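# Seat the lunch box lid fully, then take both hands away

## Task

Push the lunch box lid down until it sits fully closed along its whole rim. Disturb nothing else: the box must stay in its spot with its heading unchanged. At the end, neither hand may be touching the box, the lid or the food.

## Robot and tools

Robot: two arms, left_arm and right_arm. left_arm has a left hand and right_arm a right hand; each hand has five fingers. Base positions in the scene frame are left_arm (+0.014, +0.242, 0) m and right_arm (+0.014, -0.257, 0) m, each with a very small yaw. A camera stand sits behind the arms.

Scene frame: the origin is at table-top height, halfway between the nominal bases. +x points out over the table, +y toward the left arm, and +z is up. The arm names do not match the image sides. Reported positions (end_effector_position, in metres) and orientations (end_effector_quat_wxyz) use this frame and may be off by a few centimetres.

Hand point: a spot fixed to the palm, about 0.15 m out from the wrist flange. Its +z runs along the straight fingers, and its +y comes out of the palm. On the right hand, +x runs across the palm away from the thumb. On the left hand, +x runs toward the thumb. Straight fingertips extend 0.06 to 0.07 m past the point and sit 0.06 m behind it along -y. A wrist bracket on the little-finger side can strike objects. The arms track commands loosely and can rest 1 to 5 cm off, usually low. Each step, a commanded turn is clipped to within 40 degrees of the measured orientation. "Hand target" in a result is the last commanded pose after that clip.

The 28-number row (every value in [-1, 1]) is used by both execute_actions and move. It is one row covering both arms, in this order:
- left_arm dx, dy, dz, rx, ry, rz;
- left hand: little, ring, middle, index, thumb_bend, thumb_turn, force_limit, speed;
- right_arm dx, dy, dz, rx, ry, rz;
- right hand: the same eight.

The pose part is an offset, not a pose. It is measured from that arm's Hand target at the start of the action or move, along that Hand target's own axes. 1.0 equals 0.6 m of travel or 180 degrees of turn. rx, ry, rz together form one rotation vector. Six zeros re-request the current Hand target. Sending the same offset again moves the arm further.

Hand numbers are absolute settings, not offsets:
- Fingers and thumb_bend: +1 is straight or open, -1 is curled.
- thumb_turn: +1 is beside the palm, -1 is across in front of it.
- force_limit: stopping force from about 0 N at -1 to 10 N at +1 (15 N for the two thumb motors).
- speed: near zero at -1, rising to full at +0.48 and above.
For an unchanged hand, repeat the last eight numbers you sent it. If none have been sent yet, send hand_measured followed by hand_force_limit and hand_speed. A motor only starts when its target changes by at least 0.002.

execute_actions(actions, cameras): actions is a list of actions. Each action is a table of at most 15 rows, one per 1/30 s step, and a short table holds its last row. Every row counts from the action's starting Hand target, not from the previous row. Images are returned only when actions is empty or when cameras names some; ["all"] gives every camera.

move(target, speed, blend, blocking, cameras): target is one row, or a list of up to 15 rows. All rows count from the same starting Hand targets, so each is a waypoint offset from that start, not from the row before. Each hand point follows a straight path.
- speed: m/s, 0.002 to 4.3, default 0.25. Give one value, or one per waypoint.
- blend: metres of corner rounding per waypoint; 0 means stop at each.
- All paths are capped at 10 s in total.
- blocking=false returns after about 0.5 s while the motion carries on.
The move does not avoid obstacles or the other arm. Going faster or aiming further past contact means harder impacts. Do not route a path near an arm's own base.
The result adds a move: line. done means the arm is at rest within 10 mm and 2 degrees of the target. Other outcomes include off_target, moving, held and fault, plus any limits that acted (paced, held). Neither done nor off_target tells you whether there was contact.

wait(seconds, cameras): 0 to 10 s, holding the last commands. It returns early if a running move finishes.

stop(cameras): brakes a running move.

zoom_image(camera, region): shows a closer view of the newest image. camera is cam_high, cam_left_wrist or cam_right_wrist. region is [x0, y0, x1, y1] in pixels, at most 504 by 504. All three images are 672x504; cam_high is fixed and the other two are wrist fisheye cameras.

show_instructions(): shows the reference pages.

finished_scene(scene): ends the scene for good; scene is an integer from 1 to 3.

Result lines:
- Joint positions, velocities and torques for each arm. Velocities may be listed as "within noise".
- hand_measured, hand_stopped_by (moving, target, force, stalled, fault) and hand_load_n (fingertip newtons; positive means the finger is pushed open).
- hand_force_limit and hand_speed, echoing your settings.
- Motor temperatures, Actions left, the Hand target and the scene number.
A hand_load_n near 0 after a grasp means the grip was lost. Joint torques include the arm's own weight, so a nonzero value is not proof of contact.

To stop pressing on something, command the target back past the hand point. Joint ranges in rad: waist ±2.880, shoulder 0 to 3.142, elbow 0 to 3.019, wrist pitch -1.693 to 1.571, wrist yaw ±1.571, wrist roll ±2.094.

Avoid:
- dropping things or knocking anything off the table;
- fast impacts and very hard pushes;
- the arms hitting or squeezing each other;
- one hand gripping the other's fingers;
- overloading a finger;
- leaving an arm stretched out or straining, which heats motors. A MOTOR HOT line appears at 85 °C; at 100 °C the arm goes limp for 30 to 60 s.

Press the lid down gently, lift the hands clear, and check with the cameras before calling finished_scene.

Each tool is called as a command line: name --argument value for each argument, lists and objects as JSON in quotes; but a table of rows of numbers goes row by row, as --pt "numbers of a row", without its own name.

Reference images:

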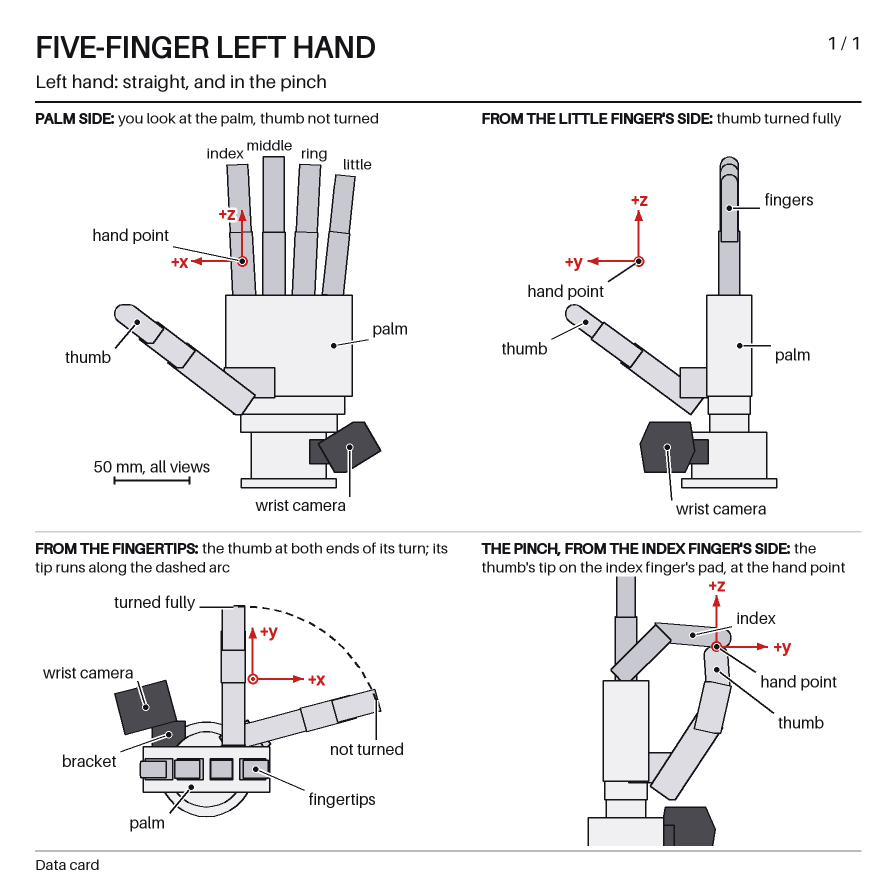

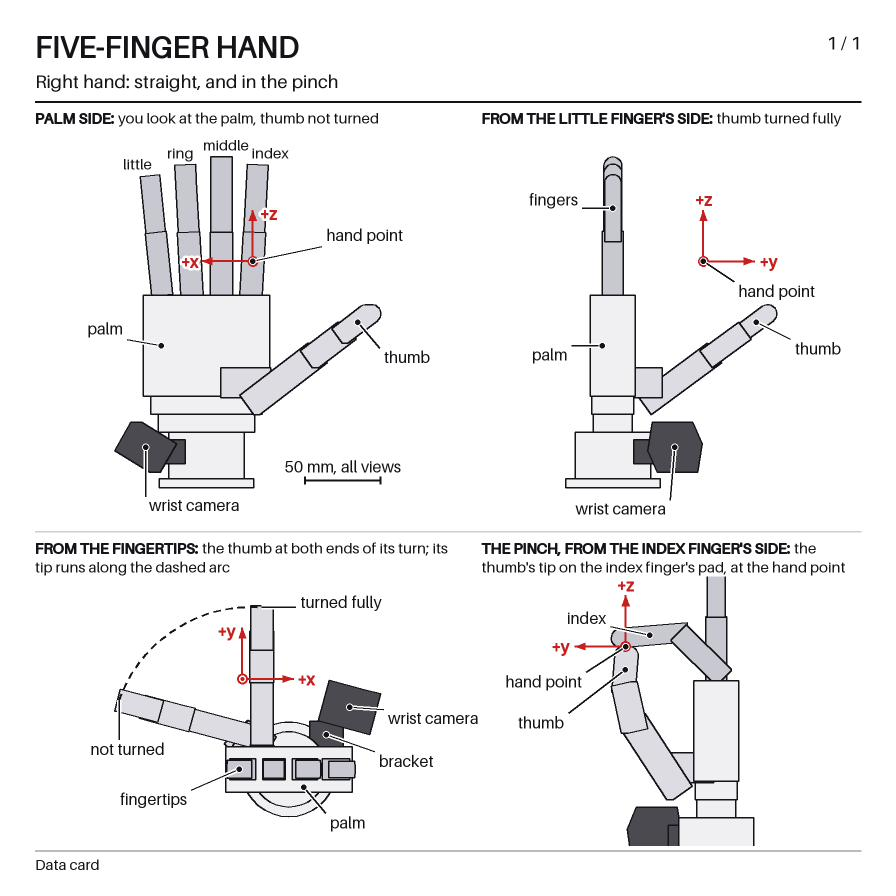

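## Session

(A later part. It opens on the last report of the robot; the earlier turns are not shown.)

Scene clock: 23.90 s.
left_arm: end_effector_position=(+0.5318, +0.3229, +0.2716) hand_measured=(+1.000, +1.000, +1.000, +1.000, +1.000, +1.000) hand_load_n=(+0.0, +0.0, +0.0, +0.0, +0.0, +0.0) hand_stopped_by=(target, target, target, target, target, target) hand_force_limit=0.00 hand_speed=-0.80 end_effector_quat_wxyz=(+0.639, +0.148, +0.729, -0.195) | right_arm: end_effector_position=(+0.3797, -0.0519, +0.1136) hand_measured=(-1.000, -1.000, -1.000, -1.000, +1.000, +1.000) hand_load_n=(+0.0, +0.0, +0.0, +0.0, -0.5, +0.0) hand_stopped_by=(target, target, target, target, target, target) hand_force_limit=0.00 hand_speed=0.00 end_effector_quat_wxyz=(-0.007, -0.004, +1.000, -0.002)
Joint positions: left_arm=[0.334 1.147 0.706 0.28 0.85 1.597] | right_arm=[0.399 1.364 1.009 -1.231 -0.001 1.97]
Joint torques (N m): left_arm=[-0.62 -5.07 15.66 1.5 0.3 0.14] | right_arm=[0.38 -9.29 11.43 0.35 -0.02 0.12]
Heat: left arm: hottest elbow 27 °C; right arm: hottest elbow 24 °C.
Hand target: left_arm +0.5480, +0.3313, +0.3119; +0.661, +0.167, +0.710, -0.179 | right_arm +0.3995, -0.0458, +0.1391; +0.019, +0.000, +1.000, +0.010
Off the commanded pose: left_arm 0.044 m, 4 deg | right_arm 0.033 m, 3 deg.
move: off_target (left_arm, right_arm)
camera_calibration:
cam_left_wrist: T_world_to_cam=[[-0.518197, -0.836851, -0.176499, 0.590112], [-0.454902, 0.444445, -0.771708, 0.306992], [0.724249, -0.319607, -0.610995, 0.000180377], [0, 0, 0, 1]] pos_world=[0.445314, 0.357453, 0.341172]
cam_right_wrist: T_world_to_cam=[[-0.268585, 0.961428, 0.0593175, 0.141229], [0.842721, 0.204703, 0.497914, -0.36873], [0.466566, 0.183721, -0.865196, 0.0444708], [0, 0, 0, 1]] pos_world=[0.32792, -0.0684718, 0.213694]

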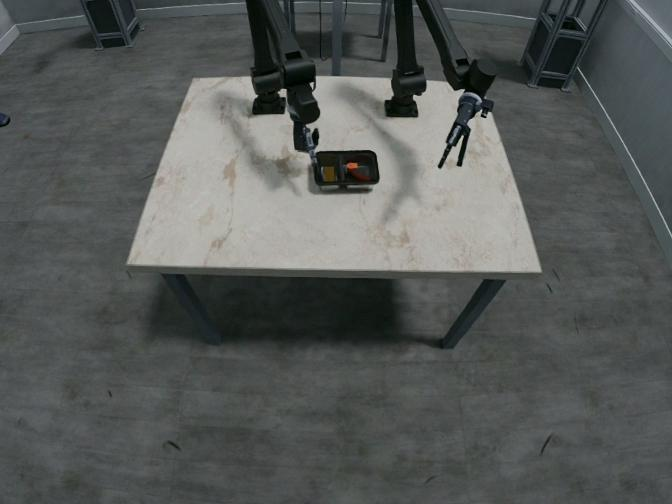

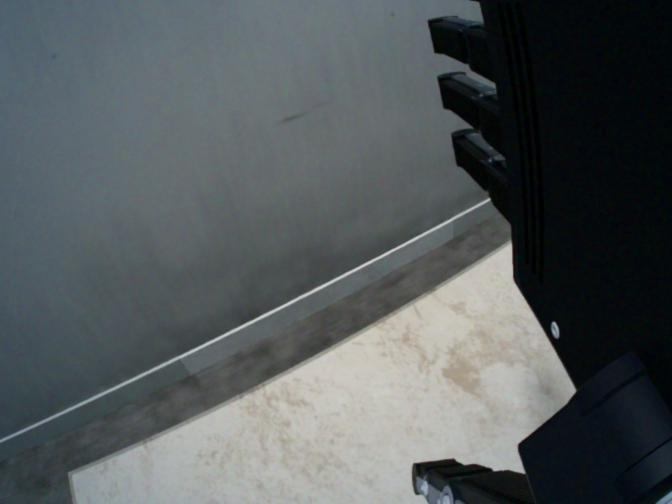

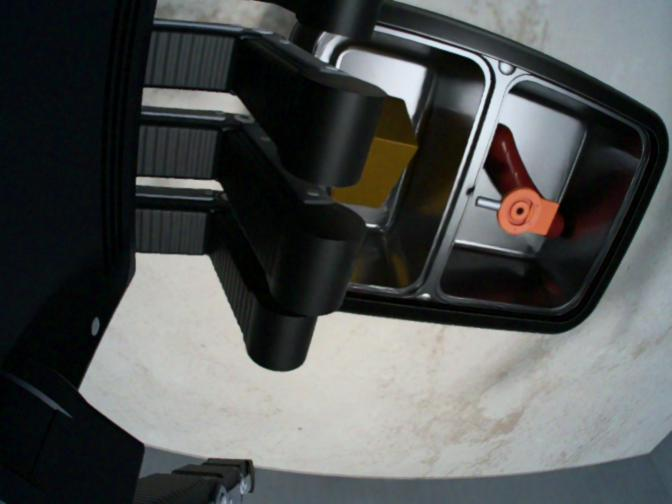

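move --target '[0,0,0,0,0,0,1,1,1,1,1,1,0,-0.8,0.058,0,-0.1,0,0,-0.5,1,1,1,1,1,1,0,0]' --speed 0.3 --cameras '["cam_high","cam_right_wrist"]'

zoom_image --camera "cam_high" --region '[300, 140, 390, 200]'

Scene clock: 29.27 s.
left_arm: end_effector_position=(+0.5318, +0.3229, +0.2716) hand_measured=(+1.000, +1.000, +1.000, +1.000, +1.000, +1.000) hand_load_n=(+0.0, +0.0, -0.5, +0.0, +0.0, +0.0) hand_stopped_by=(target, target, target, target, target, target) hand_force_limit=0.00 hand_speed=-0.80 end_effector_quat_wxyz=(+0.639, +0.148, +0.729, -0.195) | right_arm: end_effector_position=(+0.3464, -0.0546, +0.1793) hand_measured=(+1.000, +1.000, +1.000, +1.000, +1.000, +1.000) hand_load_n=(+0.0, +0.0, +0.0, +0.0, +0.0, +0.0) hand_stopped_by=(target, target, target, target, target, target) hand_force_limit=0.00 hand_speed=0.00 end_effector_quat_wxyz=(+0.004, +0.701, -0.713, +0.001)
Joint positions: left_arm=[0.334 1.147 0.706 0.28 0.85 1.597] | right_arm=[0.405 1.473 1.298 -1.401 0.005 0.43]
Joint torques (N m): left_arm=[-0.62 -5.13 15.66 1.52 0.31 0.13] | right_arm=[1.55 -9.99 12.34 0.36 -0.1 -0.05]
Motor temperatures (°C): left_arm=[23 24 28 23 23 25] | right_arm=[23 24 25 22 23 23]
Heat: left arm: hottest elbow 28 °C; right arm: hottest elbow 25 °C.
Hand target: left_arm +0.5480, +0.3313, +0.3119; +0.661, +0.167, +0.710, -0.179 | right_arm +0.3624, -0.0470, +0.1977; -0.021, +0.707, -0.707, +0.006
Off the commanded pose: left_arm 0.044 m, 4 deg | right_arm 0.026 m, 3 deg.
move: off_target (left_arm, right_arm)
camera_calibration:
cam_right_wrist: T_world_to_cam=[[-0.967255, -0.245316, 0.0650953, 0.306005], [-0.179991, 0.843828, 0.505528, 0.0149262], [-0.178943, 0.477258, -0.860351, 0.356095], [0, 0, 0, 1]] pos_world=[0.362392, -0.107476, 0.278901]
Images, in order (width x height): cam_high 672x504, cam_right_wrist 672x504.

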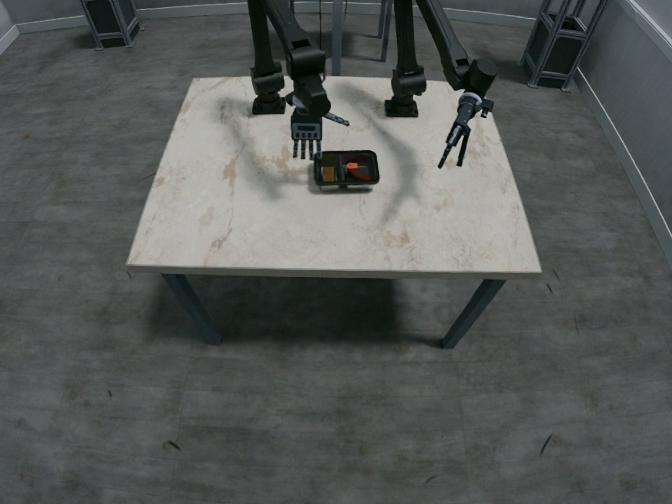

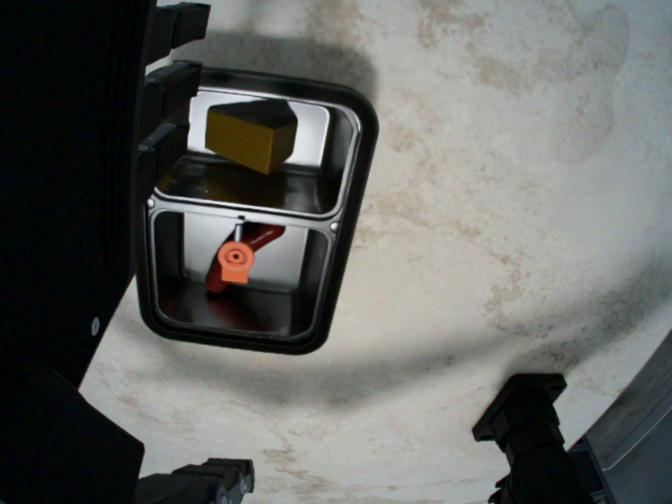

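Scaled by 5.600.

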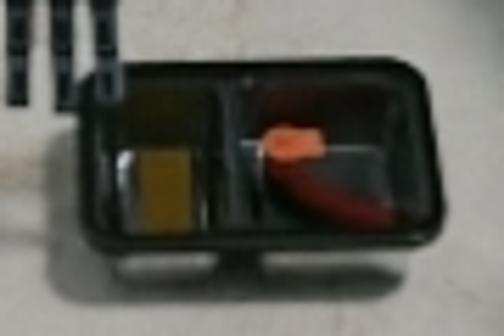

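zoom_image --camera "cam_right_wrist" --region '[120, 50, 400, 370]'

Scaled by 1.575 from the camera's 672x504 image, which has a finer 960x720 frame.

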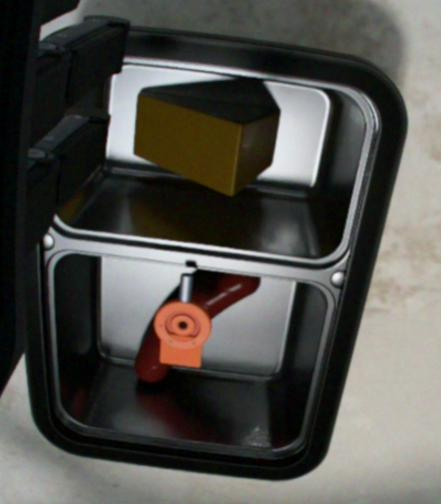

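move --target '[0,0,0,0,0,0,1,1,1,1,1,1,0,-0.8,-0.012,0.075,0.092,0,0,0,1,1,1,1,1,1,0,0]' --speed 0.12 --cameras '["cam_right_wrist"]'

zoom_image --camera "cam_right_wrist" --region '[120, 0, 500, 370]'

Scene clock: 31.60 s.
left_arm: end_effector_position=(+0.5318, +0.3229, +0.2716) hand_measured=(+1.000, +1.000, +1.000, +1.000, +1.000, +1.000) hand_load_n=(+0.0, +0.0, +0.0, +0.0, +0.0, +0.0) hand_stopped_by=(target, target, target, target, target, target) hand_force_limit=0.00 hand_speed=-0.80 end_effector_quat_wxyz=(+0.639, +0.148, +0.729, -0.195) | right_arm: end_effector_position=(+0.3110, -0.0437, +0.1314) hand_measured=(+1.000, +1.000, +1.000, +1.000, +1.000, +1.000) hand_load_n=(+0.5, +0.0, +0.0, +0.0, +0.0, +0.0) hand_stopped_by=(target, target, target, target, target, target) hand_force_limit=0.00 hand_speed=0.00 end_effector_quat_wxyz=(+0.003, +0.713, -0.701, -0.001)
Joint positions: left_arm=[0.334 1.147 0.706 0.28 0.85 1.597] | right_arm=[0.467 1.438 1.131 -1.269 0 0.459]
Joint torques (N m): left_arm=[-0.79 -4.95 15.68 1.59 0.3 0.14] | right_arm=[1.55 -10.87 8.38 1.2 -0.03 0.15]
Heat: left arm: hottest elbow 28 °C; right arm: hottest elbow 25 °C.
Hand target: left_arm +0.5480, +0.3313, +0.3119; +0.661, +0.167, +0.710, -0.179 | right_arm +0.3195, -0.0386, +0.1410; -0.021, +0.707, -0.707, +0.006
Off the commanded pose: left_arm 0.044 m, 4 deg | right_arm 0.014 m, 3 deg.
move: off_target (left_arm, right_arm)
camera_calibration:
cam_right_wrist: T_world_to_cam=[[-0.958726, -0.276607, 0.0658196, 0.273508], [-0.206104, 0.835548, 0.509294, 0.0308256], [-0.19587, 0.474708, -0.858072, 0.308373], [0, 0, 0, 1]] pos_world=[0.328973, -0.096489, 0.230904]
Images, in order (width x height): cam_right_wrist 672x504.

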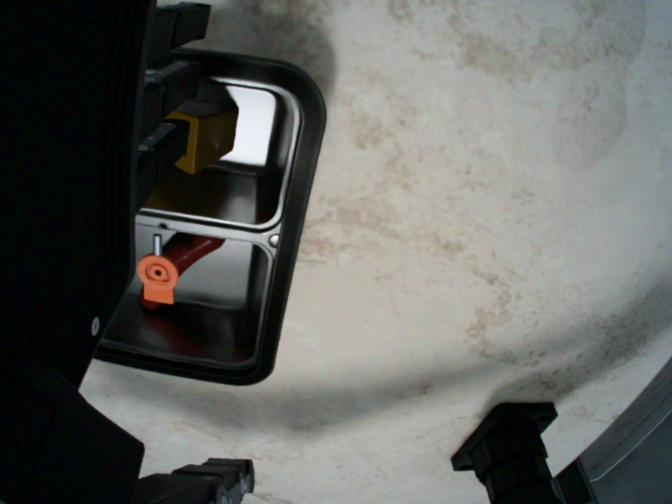

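Scaled by 1.326 from the camera's 672x504 image, which has a finer 960x720 frame.

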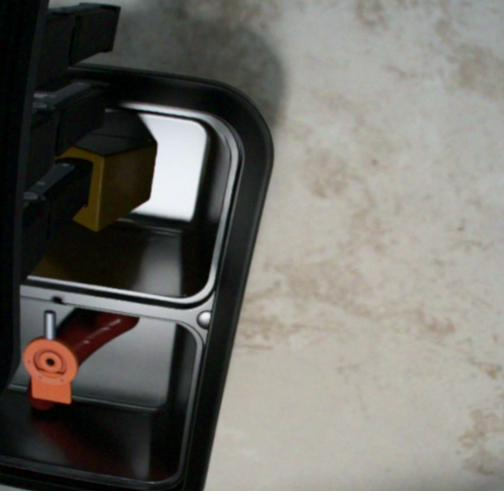

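move --target '[0,0,0,0,0,0,1,1,1,1,1,1,0,-0.8,0,0,0.02,0,0,0,1,1,1,1,1,1,0,0]' --speed 0.05

move --target '[0,0,0,0,0,0,1,1,1,1,1,1,0,-0.8,0,0,0.015,0,0,0,1,1,1,1,1,1,0,0]' --speed 0.05 --cameras '["cam_right_wrist"]'

Scene clock: 32.80 s.
left_arm: end_effector_position=(+0.5318, +0.3229, +0.2716) hand_measured=(+1.000, +1.000, +1.000, +1.000, +1.000, +1.000) hand_load_n=(+0.0, +0.0, +0.0, +0.0, +0.0, +0.0) hand_stopped_by=(target, target, target, target, target, target) hand_force_limit=0.00 hand_speed=-0.80 end_effector_quat_wxyz=(+0.639, +0.148, +0.729, -0.195) | right_arm: end_effector_position=(+0.3113, -0.0436, +0.1261) hand_measured=(+1.000, +1.000, +1.000, +1.000, +1.000, +1.000) hand_load_n=(+0.0, +0.0, -1.0, +0.0, -0.5, +0.0) hand_stopped_by=(target, target, target, target, target, target) hand_force_limit=0.00 hand_speed=0.00 end_effector_quat_wxyz=(-0.002, +0.713, -0.701, +0.001)
Joint positions: left_arm=[0.334 1.147 0.706 0.28 0.85 1.597] | right_arm=[0.467 1.436 1.115 -1.246 0 0.459]
Joint torques (N m): left_arm=[-0.67 -5.13 15.72 1.52 0.29 0.15] | right_arm=[1.85 -9.88 7.95 1.52 -0.04 0.16]
Heat: left arm: hottest elbow 28 °C; right arm: hottest elbow 25 °C.
Hand target: left_arm +0.5480, +0.3313, +0.3119; +0.661, +0.167, +0.710, -0.179 | right_arm +0.3200, -0.0384, +0.1290; -0.021, +0.707, -0.707, +0.006
Off the commanded pose: left_arm 0.044 m, 4 deg | right_arm 0.011 m, 2 deg.
move: off_target (left_arm, right_arm)

Scene clock: 33.83 s.
left_arm: end_effector_position=(+0.5318, +0.3229, +0.2716) hand_measured=(+1.000, +1.000, +1.000, +1.000, +1.000, +1.000) hand_load_n=(+0.0, +0.0, +0.0, +0.0, +0.0, +0.0) hand_stopped_by=(target, target, target, target, target, target) hand_force_limit=0.00 hand_speed=-0.80 end_effector_quat_wxyz=(+0.639, +0.148, +0.729, -0.195) | right_arm: end_effector_position=(+0.3108, -0.0445, +0.1247) hand_measured=(+1.000, +1.000, +1.000, +1.000, +1.000, +1.000) hand_load_n=(+0.0, -0.5, -2.5, +0.0, +0.0, +0.0) hand_stopped_by=(target, target, target, target, target, target) hand_force_limit=0.00 hand_speed=0.00 end_effector_quat_wxyz=(-0.006, +0.712, -0.702, +0.002)
Joint positions: left_arm=[0.334 1.147 0.706 0.28 0.85 1.597] | right_arm=[0.465 1.428 1.104 -1.234 0 0.459]
Joint torques (N m): left_arm=[-0.73 -5.07 15.71 1.58 0.3 0.15] | right_arm=[1.38 -8.82 7.25 2.1 -0.05 0.17]
Heat: left arm: hottest elbow 29 °C; right arm: hottest elbow 25 °C.
Hand target: left_arm +0.5480, +0.3313, +0.3119; +0.661, +0.167, +0.710, -0.179 | right_arm +0.3203, -0.0382, +0.1200; -0.021, +0.707, -0.707, +0.006
Off the commanded pose: left_arm 0.044 m, 4 deg | right_arm 0.012 m, 2 deg.
move: off_target (left_arm, right_arm)
camera_calibration:
cam_right_wrist: T_world_to_cam=[[-0.960078, -0.275624, 0.0477592, 0.276272], [-0.213224, 0.831585, 0.512837, 0.0364336], [-0.181066, 0.48218, -0.857156, 0.298526], [0, 0, 0, 1]] pos_world=[0.327064, -0.0980936, 0.224004]
Images, in order (width x height): cam_right_wrist 672x504.

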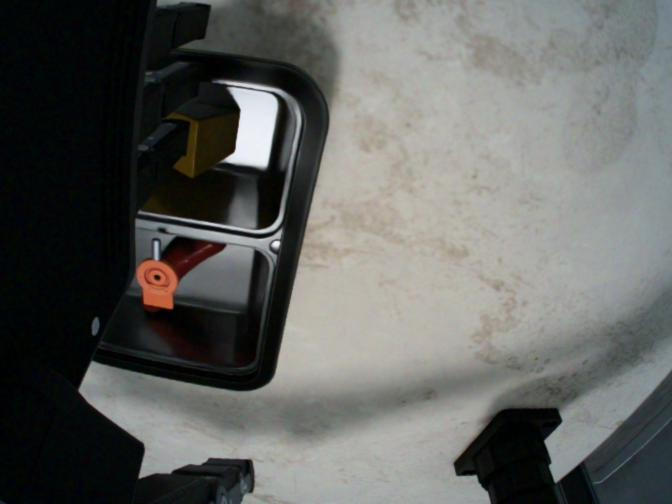

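move --target '[0,0,0,0,0,0,1,1,1,1,1,1,0,-0.8,0,0,0.03,0,0,0,1,1,1,1,1,1,0,0]' --speed 0.05

move --target '[0,0,0,0,0,0,1,1,1,1,1,1,0,-0.8,0,0,0.03,0,0,0,1,1,1,1,1,1,0,0]' --speed 0.05 --cameras '["cam_right_wrist","cam_high"]'

Scene clock: 35.10 s.
left_arm: end_effector_position=(+0.5318, +0.3229, +0.2716) hand_measured=(+1.000, +1.000, +1.000, +1.000, +1.000, +1.000) hand_load_n=(+0.0, +0.0, +0.0, +0.0, +0.0, +0.0) hand_stopped_by=(target, target, target, target, target, target) hand_force_limit=0.00 hand_speed=-0.80 end_effector_quat_wxyz=(+0.639, +0.148, +0.729, -0.195) | right_arm: end_effector_position=(+0.3105, -0.0451, +0.1241) hand_measured=(+1.000, +1.000, +1.000, +1.000, +1.000, +1.000) hand_load_n=(+0.0, +0.0, -5.0, +0.0, -0.5, +0.0) hand_stopped_by=(target, target, target, target, target, target) hand_force_limit=0.00 hand_speed=0.00 end_effector_quat_wxyz=(-0.018, +0.710, -0.704, +0.001)
Joint positions: left_arm=[0.334 1.147 0.706 0.28 0.85 1.597] | right_arm=[0.459 1.412 1.086 -1.211 -0.009 0.459]
Joint torques (N m): left_arm=[-0.5 -5.19 15.64 1.55 0.31 0.14] | right_arm=[1.73 -6.01 6.45 3.08 -0.01 0.19]
Heat: left arm: hottest elbow 29 °C; right arm: hottest elbow 25 °C.
Hand target: left_arm +0.5480, +0.3313, +0.3119; +0.661, +0.167, +0.710, -0.179 | right_arm +0.3210, -0.0378, +0.1020; -0.021, +0.707, -0.707, +0.006
Off the commanded pose: left_arm 0.044 m, 4 deg | right_arm 0.026 m, 1 deg.
move: off_target (left_arm, right_arm)

Scene clock: 36.27 s.
left_arm: end_effector_position=(+0.5318, +0.3229, +0.2716) hand_measured=(+1.000, +1.000, +1.000, +1.000, +1.000, +1.000) hand_load_n=(+0.0, +0.0, +0.0, +0.0, +0.0, +0.0) hand_stopped_by=(target, target, target, target, target, target) hand_force_limit=0.00 hand_speed=-0.80 end_effector_quat_wxyz=(+0.639, +0.148, +0.729, -0.195) | right_arm: end_effector_position=(+0.3187, -0.0432, +0.1212) hand_measured=(+1.000, +1.000, +1.000, +1.000, +1.000, +1.000) hand_load_n=(+0.0, +0.0, -4.0, +0.0, +0.0, +0.0) hand_stopped_by=(target, target, target, target, target, target) hand_force_limit=0.00 hand_speed=0.00 end_effector_quat_wxyz=(-0.041, +0.708, -0.705, +0.010)
Joint positions: left_arm=[0.334 1.147 0.706 0.28 0.85 1.597] | right_arm=[0.454 1.399 1.069 -1.157 -0.007 0.459]
Joint torques (N m): left_arm=[-0.62 -5.01 15.69 1.59 0.3 0.14] | right_arm=[1.32 -4.31 5.35 2.86 0.01 0.16]
Heat: left arm: hottest elbow 29 °C; right arm: hottest elbow 25 °C.
Hand target: left_arm +0.5480, +0.3313, +0.3119; +0.661, +0.167, +0.710, -0.179 | right_arm +0.3217, -0.0375, +0.0840; -0.021, +0.707, -0.707, +0.006
Off the commanded pose: left_arm 0.044 m, 4 deg | right_arm 0.038 m, 2 deg.
move: off_target (left_arm, right_arm)
camera_calibration:
cam_right_wrist: T_world_to_cam=[[-0.963723, -0.266159, -0.0199389, 0.294179], [-0.235728, 0.813736, 0.531288, 0.0429902], [-0.125182, 0.516714, -0.846957, 0.27874], [0, 0, 0, 1]] pos_world=[0.328534, -0.100713, 0.219106]
Images, in order (width x height): cam_high 672x504, cam_right_wrist 672x504.

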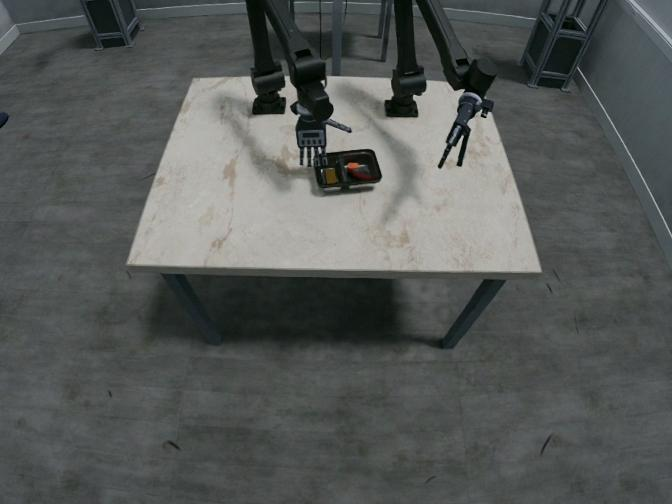

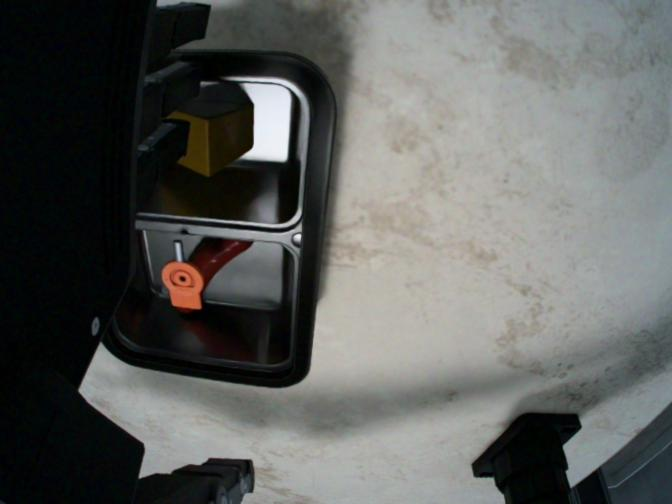

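move --target '[0,0,0,0,0,0,1,1,1,1,1,1,0,-0.8,0,0,-0.13,0,0,0,1,1,1,1,1,1,0,0]' --speed 0.12 --cameras '["cam_right_wrist","cam_high"]'

zoom_image --camera "cam_high" --region '[300, 140, 390, 200]'

zoom_image --camera "cam_right_wrist" --region '[80, 0, 380, 400]'

Scene clock: 38.53 s.
left_arm: end_effector_position=(+0.5318, +0.3229, +0.2716) hand_measured=(+1.000, +1.000, +1.000, +1.000, +1.000, +1.000) hand_load_n=(+0.0, +0.0, +0.0, +0.0, +0.0, +0.0) hand_stopped_by=(target, target, target, target, target, target) hand_force_limit=0.00 hand_speed=-0.80 end_effector_quat_wxyz=(+0.639, +0.148, +0.729, -0.195) | right_arm: end_effector_position=(+0.3012, -0.0497, +0.1406) hand_measured=(+1.000, +1.000, +1.000, +1.000, +1.000, +1.000) hand_load_n=(+0.0, +0.0, +0.0, +0.0, +0.0, +0.0) hand_stopped_by=(target, target, target, target, target, target) hand_force_limit=0.00 hand_speed=0.00 end_effector_quat_wxyz=(+0.008, +0.712, -0.702, -0.002)
Joint positions: left_arm=[0.334 1.147 0.706 0.28 0.85 1.597] | right_arm=[0.465 1.409 1.124 -1.303 0.002 0.459]
Joint torques (N m): left_arm=[-0.79 -5.13 15.71 1.54 0.29 0.15] | right_arm=[1.61 -9.52 11.84 0.39 0.02 0.17]
Heat: left arm: hottest elbow 29 °C; right arm: hottest elbow 25 °C.
Hand target: left_arm +0.5480, +0.3313, +0.3119; +0.661, +0.167, +0.710, -0.179 | right_arm +0.3187, -0.0391, +0.1620; -0.021, +0.707, -0.707, +0.006
Off the commanded pose: left_arm 0.044 m, 4 deg | right_arm 0.030 m, 4 deg.
move: off_target (left_arm, right_arm)
camera_calibration:
cam_right_wrist: T_world_to_cam=[[-0.958513, -0.274733, 0.0759849, 0.260469], [-0.200388, 0.839032, 0.505835, 0.0281517], [-0.202724, 0.469624, -0.859277, 0.31903], [0, 0, 0, 1]] pos_world=[0.319979, -0.101885, 0.240103]
Images, in order (width x height): cam_high 672x504, cam_right_wrist 672x504.

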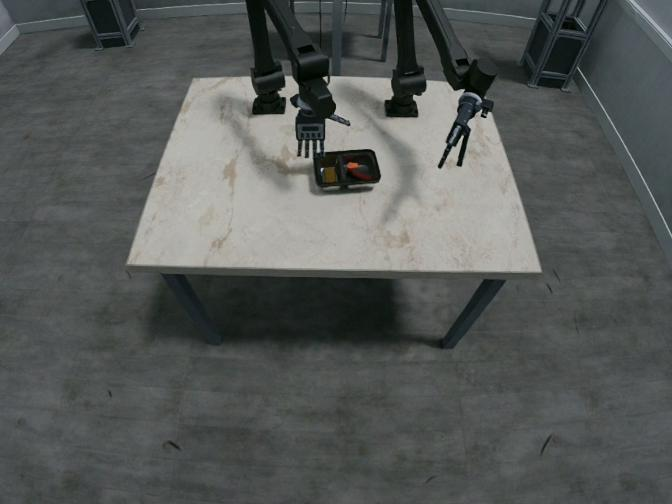

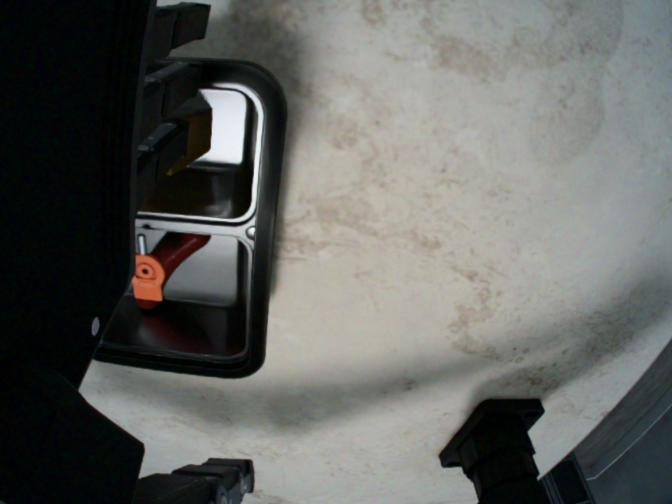

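Scaled by 5.600.

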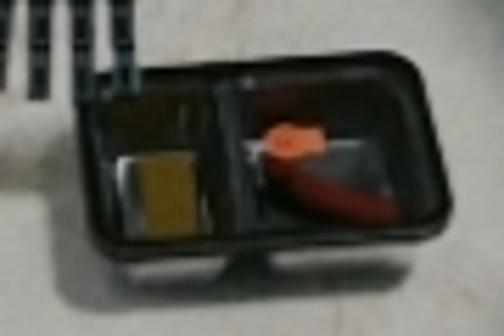

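Scaled by 1.260 from the camera's 672x504 image, which has a finer 960x720 frame.

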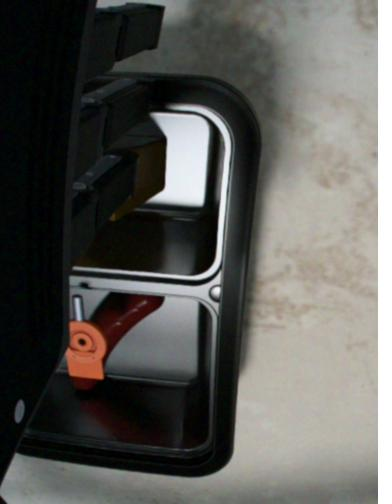

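move --target '[0,0,0,0,0,0,1,1,1,1,1,1,0,-0.8,0.08,-0.17,-0.07,0,0,0,1,1,1,1,1,1,0,0]' --speed 0.25 --cameras '["cam_right_wrist","cam_high"]'

zoom_image --camera "cam_right_wrist" --region '[130, 30, 480, 380]'

zoom_image --camera "cam_high" --region '[300, 140, 390, 200]'

Scene clock: 41.37 s.
left_arm: end_effector_position=(+0.5318, +0.3229, +0.2716) hand_measured=(+1.000, +1.000, +1.000, +1.000, +1.000, +1.000) hand_load_n=(+0.0, +0.0, +0.0, +0.0, +0.0, +0.0) hand_stopped_by=(target, target, target, target, target, target) hand_force_limit=0.00 hand_speed=-0.80 end_effector_quat_wxyz=(+0.639, +0.148, +0.729, -0.195) | right_arm: end_effector_position=(+0.4030, -0.0939, +0.1880) hand_measured=(+1.000, +1.000, +1.000, +1.000, +1.000, +1.000) hand_load_n=(+0.0, +0.0, +0.0, +0.0, +0.0, +0.0) hand_stopped_by=(target, target, target, target, target, target) hand_force_limit=0.00 hand_speed=0.00 end_effector_quat_wxyz=(+0.004, +0.701, -0.713, -0.003)
Joint positions: left_arm=[0.334 1.147 0.706 0.28 0.85 1.597] | right_arm=[0.276 1.574 1.434 -1.44 -0.001 0.302]
Joint torques (N m): left_arm=[-0.62 -5.3 15.66 1.54 0.3 0.14] | right_arm=[1.08 -11.22 12.23 0.46 -0.12 0.01]
Heat: left arm: hottest elbow 30 °C; right arm: hottest elbow 26 °C.
Hand target: left_arm +0.5480, +0.3313, +0.3119; +0.661, +0.167, +0.710, -0.179 | right_arm +0.4190, -0.0880, +0.2068; -0.021, +0.707, -0.707, +0.006
Off the commanded pose: left_arm 0.044 m, 4 deg | right_arm 0.025 m, 3 deg.
move: off_target (left_arm, right_arm)
camera_calibration:
cam_right_wrist: T_world_to_cam=[[-0.967256, -0.244218, 0.0690899, 0.349917], [-0.175913, 0.841321, 0.51111, 0.050943], [-0.182949, 0.48222, -0.856734, 0.393961], [0, 0, 0, 1]] pos_world=[0.419496, -0.147379, 0.287306]
Images, in order (width x height): cam_high 672x504, cam_right_wrist 672x504.

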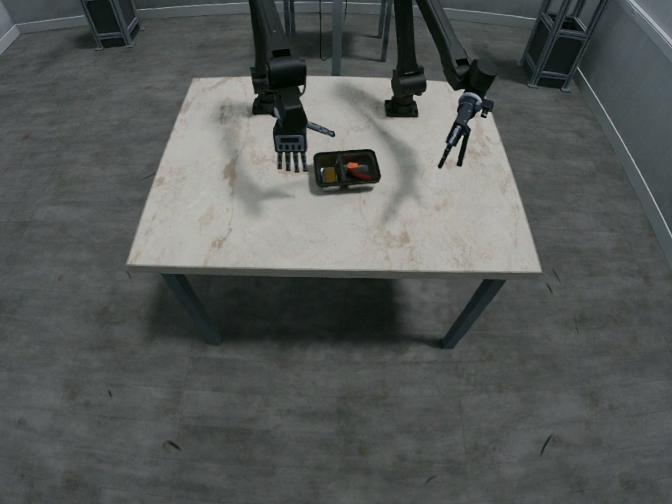

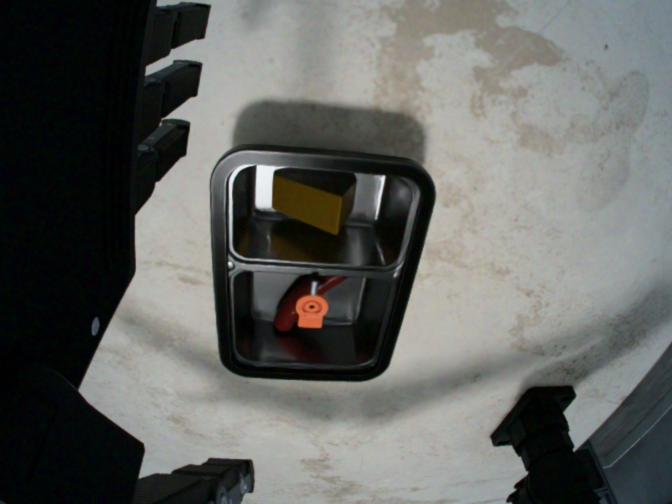

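Scaled by 1.440 from the camera's 672x504 image, which has a finer 960x720 frame.

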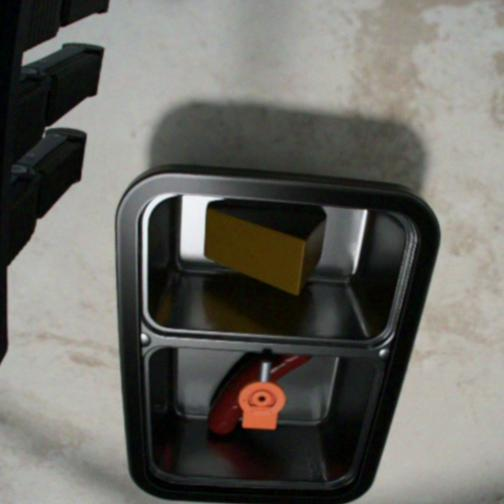

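Scaled by 5.600.

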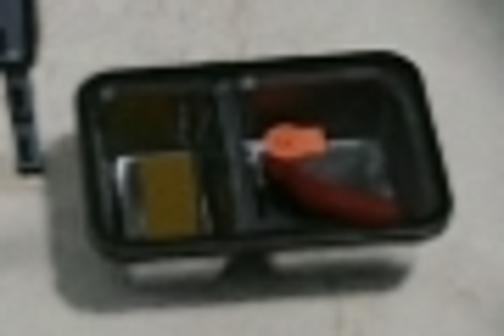

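move --target '[0,0,0,0,0,0,1,1,1,1,1,1,0,-0.8,0.18,0.082,0.112,0,-0.222,0,-1,-1,-1,-1,1,1,0,0]' --speed 0.25 --cameras '["cam_right_wrist","cam_high"]'

Scene clock: 44.60 s.
left_arm: end_effector_position=(+0.5318, +0.3229, +0.2716) hand_measured=(+1.000, +1.000, +1.000, +1.000, +1.000, +1.000) hand_load_n=(+0.0, +0.0, +0.0, +0.0, +0.0, +0.0) hand_stopped_by=(target, target, target, target, target, target) hand_force_limit=0.00 hand_speed=-0.80 end_effector_quat_wxyz=(+0.639, +0.148, +0.729, -0.195) | right_arm: end_effector_position=(+0.3681, -0.1937, +0.1292) hand_measured=(-1.000, -1.000, -1.000, -1.000, +1.000, +1.000) hand_load_n=(+0.0, +0.0, +0.0, +0.0, +0.0, +0.0) hand_stopped_by=(target, target, target, target, target, target) hand_force_limit=0.00 hand_speed=0.00 end_effector_quat_wxyz=(-0.254, +0.666, -0.660, -0.237)
Joint positions: left_arm=[0.334 1.147 0.706 0.28 0.85 1.597] | right_arm=[-0.216 1.579 1.095 -1.239 -0.696 -0.271]
Joint torques (N m): left_arm=[-0.62 -5.13 15.68 1.54 0.28 0.14] | right_arm=[0.67 -10.46 7.87 0.17 -0.69 0.02]
Heat: left arm: hottest elbow 30 °C; right arm: hottest elbow 26 °C.
Hand target: left_arm +0.5480, +0.3313, +0.3119; +0.661, +0.167, +0.710, -0.179 | right_arm +0.3725, -0.1946, +0.1356; -0.261, +0.666, -0.657, -0.236
Off the commanded pose: left_arm 0.044 m, 4 deg | right_arm 0.008 m, 1 deg.
move: off_target (left_arm)
camera_calibration:
cam_right_wrist: T_world_to_cam=[[-0.960135, -0.237108, -0.148053, 0.322693], [-0.217861, 0.302868, 0.927797, 0.0161614], [-0.175147, 0.923066, -0.34245, 0.401429], [0, 0, 0, 1]] pos_world=[0.383659, -0.298927, 0.170251]
Images, in order (width x height): cam_high 672x504, cam_right_wrist 672x504.

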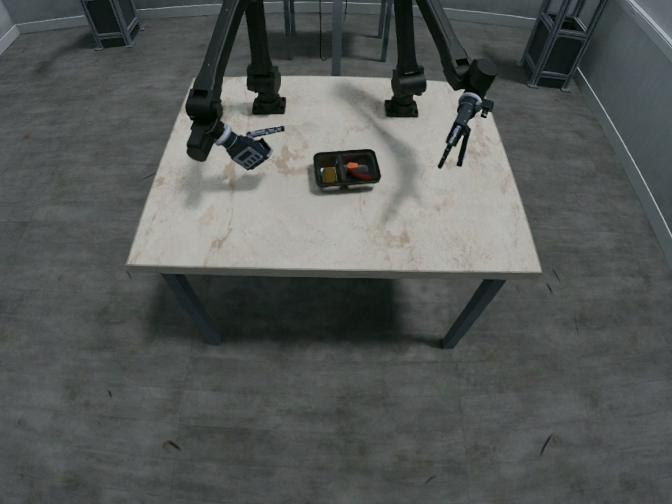

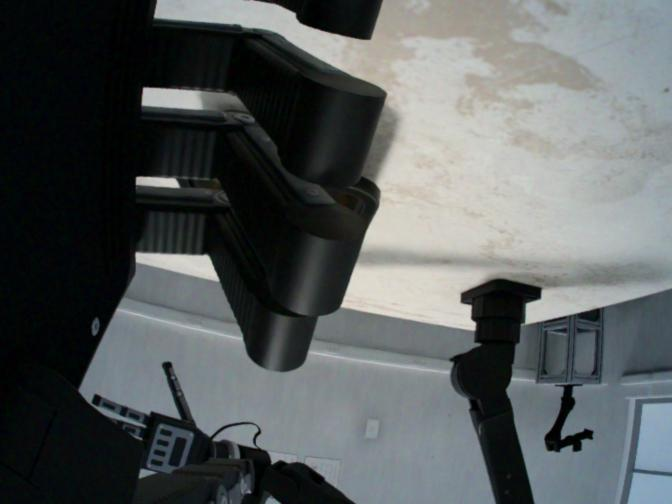

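move --target '[0,0,0,0,0,0,1,1,1,1,1,1,0,-0.8,0,-0.1,0,0,0,0,1,1,1,1,1,1,0,0]' --speed 0.25 --cameras '["cam_right_wrist"]'

zoom_image --camera "cam_right_wrist" --region '[180, 120, 480, 345]'

Scene clock: 47.03 s.
left_arm: end_effector_position=(+0.5318, +0.3229, +0.2716) hand_measured=(+1.000, +1.000, +1.000, +1.000, +1.000, +1.000) hand_load_n=(+0.0, +0.0, +0.0, +0.0, +0.0, +0.0) hand_stopped_by=(target, target, target, target, target, target) hand_force_limit=0.00 hand_speed=-0.80 end_effector_quat_wxyz=(+0.639, +0.148, +0.729, -0.195) | right_arm: end_effector_position=(+0.4159, -0.1954, +0.1231) hand_measured=(+1.000, +1.000, +1.000, +1.000, +1.000, +1.000) hand_load_n=(+0.0, +0.0, +0.0, +0.0, +0.0, +0.0) hand_stopped_by=(target, target, target, target, target, target) hand_force_limit=0.00 hand_speed=0.00 end_effector_quat_wxyz=(-0.252, +0.668, -0.657, -0.242)
Joint positions: left_arm=[0.334 1.147 0.706 0.28 0.85 1.597] | right_arm=[-0.198 1.705 1.235 -1.253 -0.701 -0.26]
Joint torques (N m): left_arm=[-0.79 -5.07 15.66 1.54 0.31 0.15] | right_arm=[0.97 -12.1 10.99 0.14 -0.7 0.21]
Heat: left arm: hottest elbow 30 °C; right arm: hottest elbow 26 °C.
Hand target: left_arm +0.5480, +0.3313, +0.3119; +0.661, +0.167, +0.710, -0.179 | right_arm +0.4324, -0.1946, +0.1379; -0.261, +0.666, -0.657, -0.236
Off the commanded pose: left_arm 0.044 m, 4 deg | right_arm 0.022 m, 1 deg.
move: off_target (left_arm, right_arm)
camera_calibration:
cam_right_wrist: T_world_to_cam=[[-0.958703, -0.245678, -0.143285, 0.364371], [-0.215052, 0.296499, 0.930506, 0.029996], [-0.186121, 0.922892, -0.337089, 0.413113], [0, 0, 0, 1]] pos_world=[0.432664, -0.300635, 0.163553]
Images, in order (width x height): cam_right_wrist 672x504.

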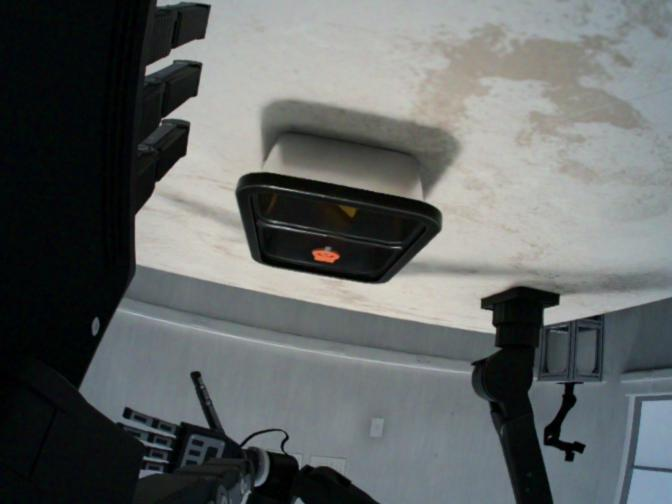

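Scaled by 1.680 from the camera's 672x504 image, which has a finer 960x720 frame.

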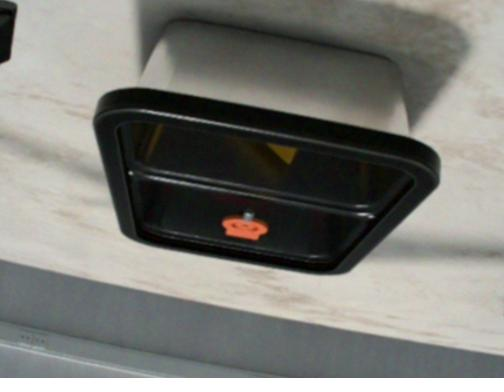

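move --pt "0 0 0 0 0 0 1 1 1 1 1 1 0 -0.8 -0.1695 0.047 -0.080 0 0.222 0 1 1 1 1 1 1 0 0" --pt "0 0 0 0 0 0 1 1 1 1 1 1 0 -0.8 -0.455 0.180 0.252 0 0.222 0 1 1 1 1 1 1 0 0" --pt "0 0 0 0 0 0 1 1 1 1 1 1 0 -0.8 -0.400 0.183 0.314 0 0.222 0 1 1 1 1 1 1 0 0" --speed '[0.3,0.3,0.12]' --blend '[0.04,0.02,0]' --cameras '["cam_right_wrist","cam_high"]'

Scene clock: 52.27 s.
left_arm: end_effector_position=(+0.5318, +0.3229, +0.2716) hand_measured=(+1.000, +1.000, +1.000, +1.000, +1.000, +1.000) hand_load_n=(+0.0, +0.0, +0.0, +0.0, +0.0, +0.0) hand_stopped_by=(target, target, target, target, target, target) hand_force_limit=0.00 hand_speed=-0.80 end_effector_quat_wxyz=(+0.639, +0.148, +0.729, -0.195) | right_arm: end_effector_position=(+0.3166, +0.1015, +0.1470) hand_measured=(+1.000, +1.000, +1.000, +1.000, +1.000, +1.000) hand_load_n=(+0.0, +0.0, -0.5, -0.5, +0.0, -0.5) hand_stopped_by=(target, target, target, target, target, target) hand_force_limit=0.00 hand_speed=0.00 end_effector_quat_wxyz=(-0.007, +0.712, -0.703, +0.007)
Joint positions: left_arm=[0.334 1.147 0.706 0.28 0.85 1.597] | right_arm=[0.733 1.634 1.402 -1.325 0.014 0.729]
Joint torques (N m): left_arm=[-0.67 -5.07 15.66 1.57 0.3 0.14] | right_arm=[1.03 -12.1 8.51 1.31 0.03 0.18]
Heat: left arm: hottest elbow 31 °C; right arm: hottest elbow 26 °C.
Hand target: left_arm +0.5480, +0.3313, +0.3119; +0.661, +0.167, +0.710, -0.179 | right_arm +0.3223, +0.1102, +0.1497; -0.021, +0.707, -0.707, +0.006
Off the commanded pose: left_arm 0.044 m, 4 deg | right_arm 0.011 m, 2 deg.
move: off_target (left_arm, right_arm)
camera_calibration:
cam_right_wrist: T_world_to_cam=[[-0.960915, -0.273753, 0.0412615, 0.322059], [-0.21621, 0.835157, 0.505733, -0.0934205], [-0.172906, 0.477045, -0.861703, 0.246883], [0, 0, 0, 1]] pos_world=[0.33196, 0.0484108, 0.246697]
Images, in order (width x height): cam_high 672x504, cam_right_wrist 672x504.

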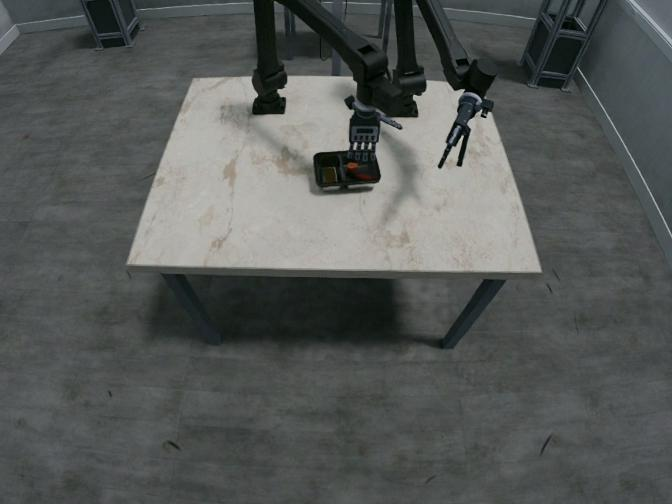

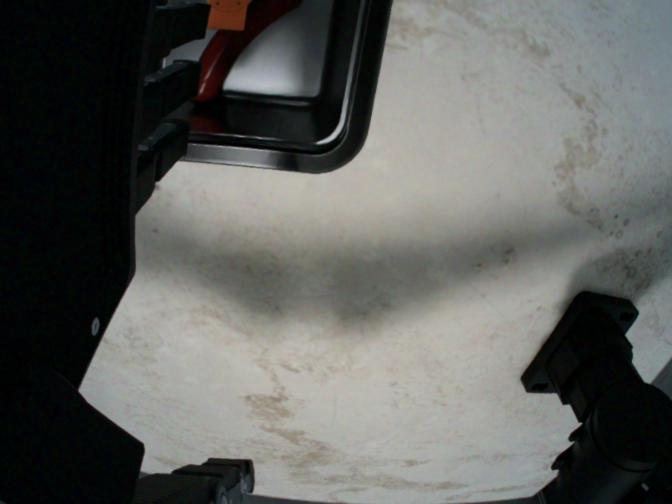

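move --target '[0,0,0,0,0,0,1,1,1,1,1,1,0,-0.8,0,0.0,0.025,0,0,0,1,1,1,1,1,1,0,0]' --speed 0.05

move --target '[0,0,0,0,0,0,1,1,1,1,1,1,0,-0.8,0,0,0.015,0,0,0,1,1,1,1,1,1,0,0]' --speed 0.05

move --target '[0,0,0,0,0,0,1,1,1,1,1,1,0,-0.8,0,0,0.015,0,0,0,1,1,1,1,1,1,0,0]' --speed 0.05 --cameras '["cam_right_wrist"]'

Scene clock: 53.57 s.
left_arm: end_effector_position=(+0.5318, +0.3229, +0.2716) hand_measured=(+1.000, +1.000, +1.000, +1.000, +1.000, +1.000) hand_load_n=(-0.5, +0.0, +0.0, +0.0, +0.0, +0.0) hand_stopped_by=(target, target, target, target, target, target) hand_force_limit=0.00 hand_speed=-0.80 end_effector_quat_wxyz=(+0.639, +0.148, +0.729, -0.195) | right_arm: end_effector_position=(+0.3164, +0.1022, +0.1318) hand_measured=(+1.000, +1.000, +1.000, +1.000, +1.000, +1.000) hand_load_n=(+0.0, +0.0, +0.0, +0.0, +0.0, +0.0) hand_stopped_by=(target, target, target, target, target, target) hand_force_limit=0.00 hand_speed=0.00 end_effector_quat_wxyz=(-0.007, +0.712, -0.702, +0.007)
Joint positions: left_arm=[0.334 1.147 0.706 0.28 0.85 1.597] | right_arm=[0.735 1.645 1.374 -1.286 0.014 0.729]
Joint torques (N m): left_arm=[-0.44 -5.07 15.64 1.61 0.31 0.14] | right_arm=[0.91 -12.57 8.34 1.32 0 0.15]
Heat: left arm: hottest elbow 31 °C; right arm: hottest elbow 26 °C.
Hand target: left_arm +0.5480, +0.3313, +0.3119; +0.661, +0.167, +0.710, -0.179 | right_arm +0.3229, +0.1105, +0.1347; -0.021, +0.707, -0.707, +0.006
Off the commanded pose: left_arm 0.044 m, 4 deg | right_arm 0.011 m, 2 deg.
move: off_target (left_arm, right_arm)

Scene clock: 54.60 s.
left_arm: end_effector_position=(+0.5318, +0.3229, +0.2716) hand_measured=(+1.000, +1.000, +1.000, +1.000, +1.000, +1.000) hand_load_n=(+0.0, +0.0, +0.0, +0.0, +0.0, +0.0) hand_stopped_by=(target, target, target, target, target, target) hand_force_limit=0.00 hand_speed=-0.80 end_effector_quat_wxyz=(+0.639, +0.148, +0.729, -0.195) | right_arm: end_effector_position=(+0.3166, +0.1024, +0.1258) hand_measured=(+1.000, +1.000, +1.000, +1.000, +1.000, +1.000) hand_load_n=(+0.0, +0.0, -0.5, +0.0, +0.0, +0.0) hand_stopped_by=(target, target, target, target, target, target) hand_force_limit=0.00 hand_speed=0.00 end_effector_quat_wxyz=(-0.008, +0.712, -0.702, +0.008)
Joint positions: left_arm=[0.334 1.147 0.706 0.28 0.85 1.597] | right_arm=[0.735 1.648 1.362 -1.268 0.014 0.729]
Joint torques (N m): left_arm=[-0.62 -5.13 15.66 1.55 0.31 0.15] | right_arm=[0.79 -12.4 8.2 1.29 0.04 0.16]
Heat: left arm: hottest elbow 31 °C; right arm: hottest elbow 26 °C.
Hand target: left_arm +0.5480, +0.3313, +0.3119; +0.661, +0.167, +0.710, -0.179 | right_arm +0.3232, +0.1107, +0.1257; -0.021, +0.707, -0.707, +0.006
Off the commanded pose: left_arm 0.044 m, 4 deg | right_arm 0.011 m, 2 deg.
move: off_target (left_arm, right_arm)

Scene clock: 55.60 s.
left_arm: end_effector_position=(+0.5318, +0.3229, +0.2716) hand_measured=(+1.000, +1.000, +1.000, +1.000, +1.000, +1.000) hand_load_n=(+0.0, -0.5, +0.0, +0.0, +0.0, +0.0) hand_stopped_by=(target, target, target, target, target, target) hand_force_limit=0.00 hand_speed=-0.80 end_effector_quat_wxyz=(+0.639, +0.148, +0.729, -0.195) | right_arm: end_effector_position=(+0.3166, +0.1023, +0.1241) hand_measured=(+1.000, +1.000, +1.000, +1.000, +1.000, +1.000) hand_load_n=(+0.0, +0.0, -1.5, +0.0, +0.0, +0.0) hand_stopped_by=(target, target, target, target, target, target) hand_force_limit=0.00 hand_speed=0.00 end_effector_quat_wxyz=(-0.009, +0.712, -0.702, +0.008)
Joint positions: left_arm=[0.334 1.147 0.706 0.28 0.85 1.597] | right_arm=[0.735 1.648 1.358 -1.262 0.014 0.729]
Joint torques (N m): left_arm=[-0.79 -5.19 15.66 1.54 0.3 0.14] | right_arm=[0.97 -11.58 7.45 2 0.03 0.19]
Heat: left arm: hottest elbow 31 °C; right arm: hottest elbow 26 °C.
Hand target: left_arm +0.5480, +0.3313, +0.3119; +0.661, +0.167, +0.710, -0.179 | right_arm +0.3236, +0.1109, +0.1167; -0.021, +0.707, -0.707, +0.006
Off the commanded pose: left_arm 0.044 m, 4 deg | right_arm 0.013 m, 2 deg.
move: off_target (left_arm, right_arm)
camera_calibration:
cam_right_wrist: T_world_to_cam=[[-0.960617, -0.275386, 0.0371206, 0.323692], [-0.21925, 0.833223, 0.50761, -0.0816925], [-0.170718, 0.47948, -0.860787, 0.225661], [0, 0, 0, 1]] pos_world=[0.331557, 0.0490084, 0.223698]
Images, in order (width x height): cam_right_wrist 672x504.

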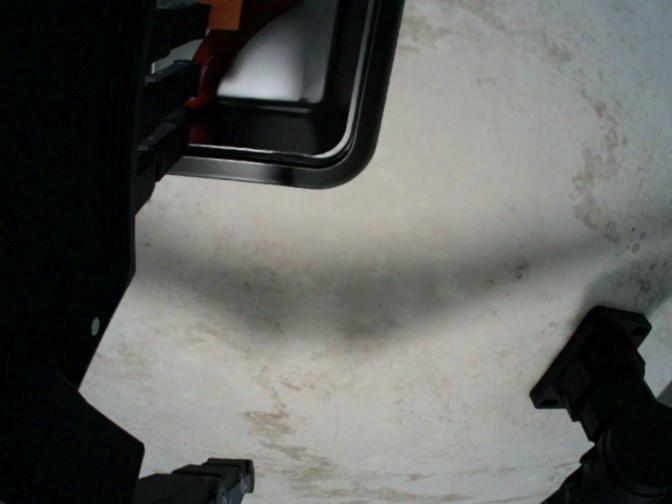

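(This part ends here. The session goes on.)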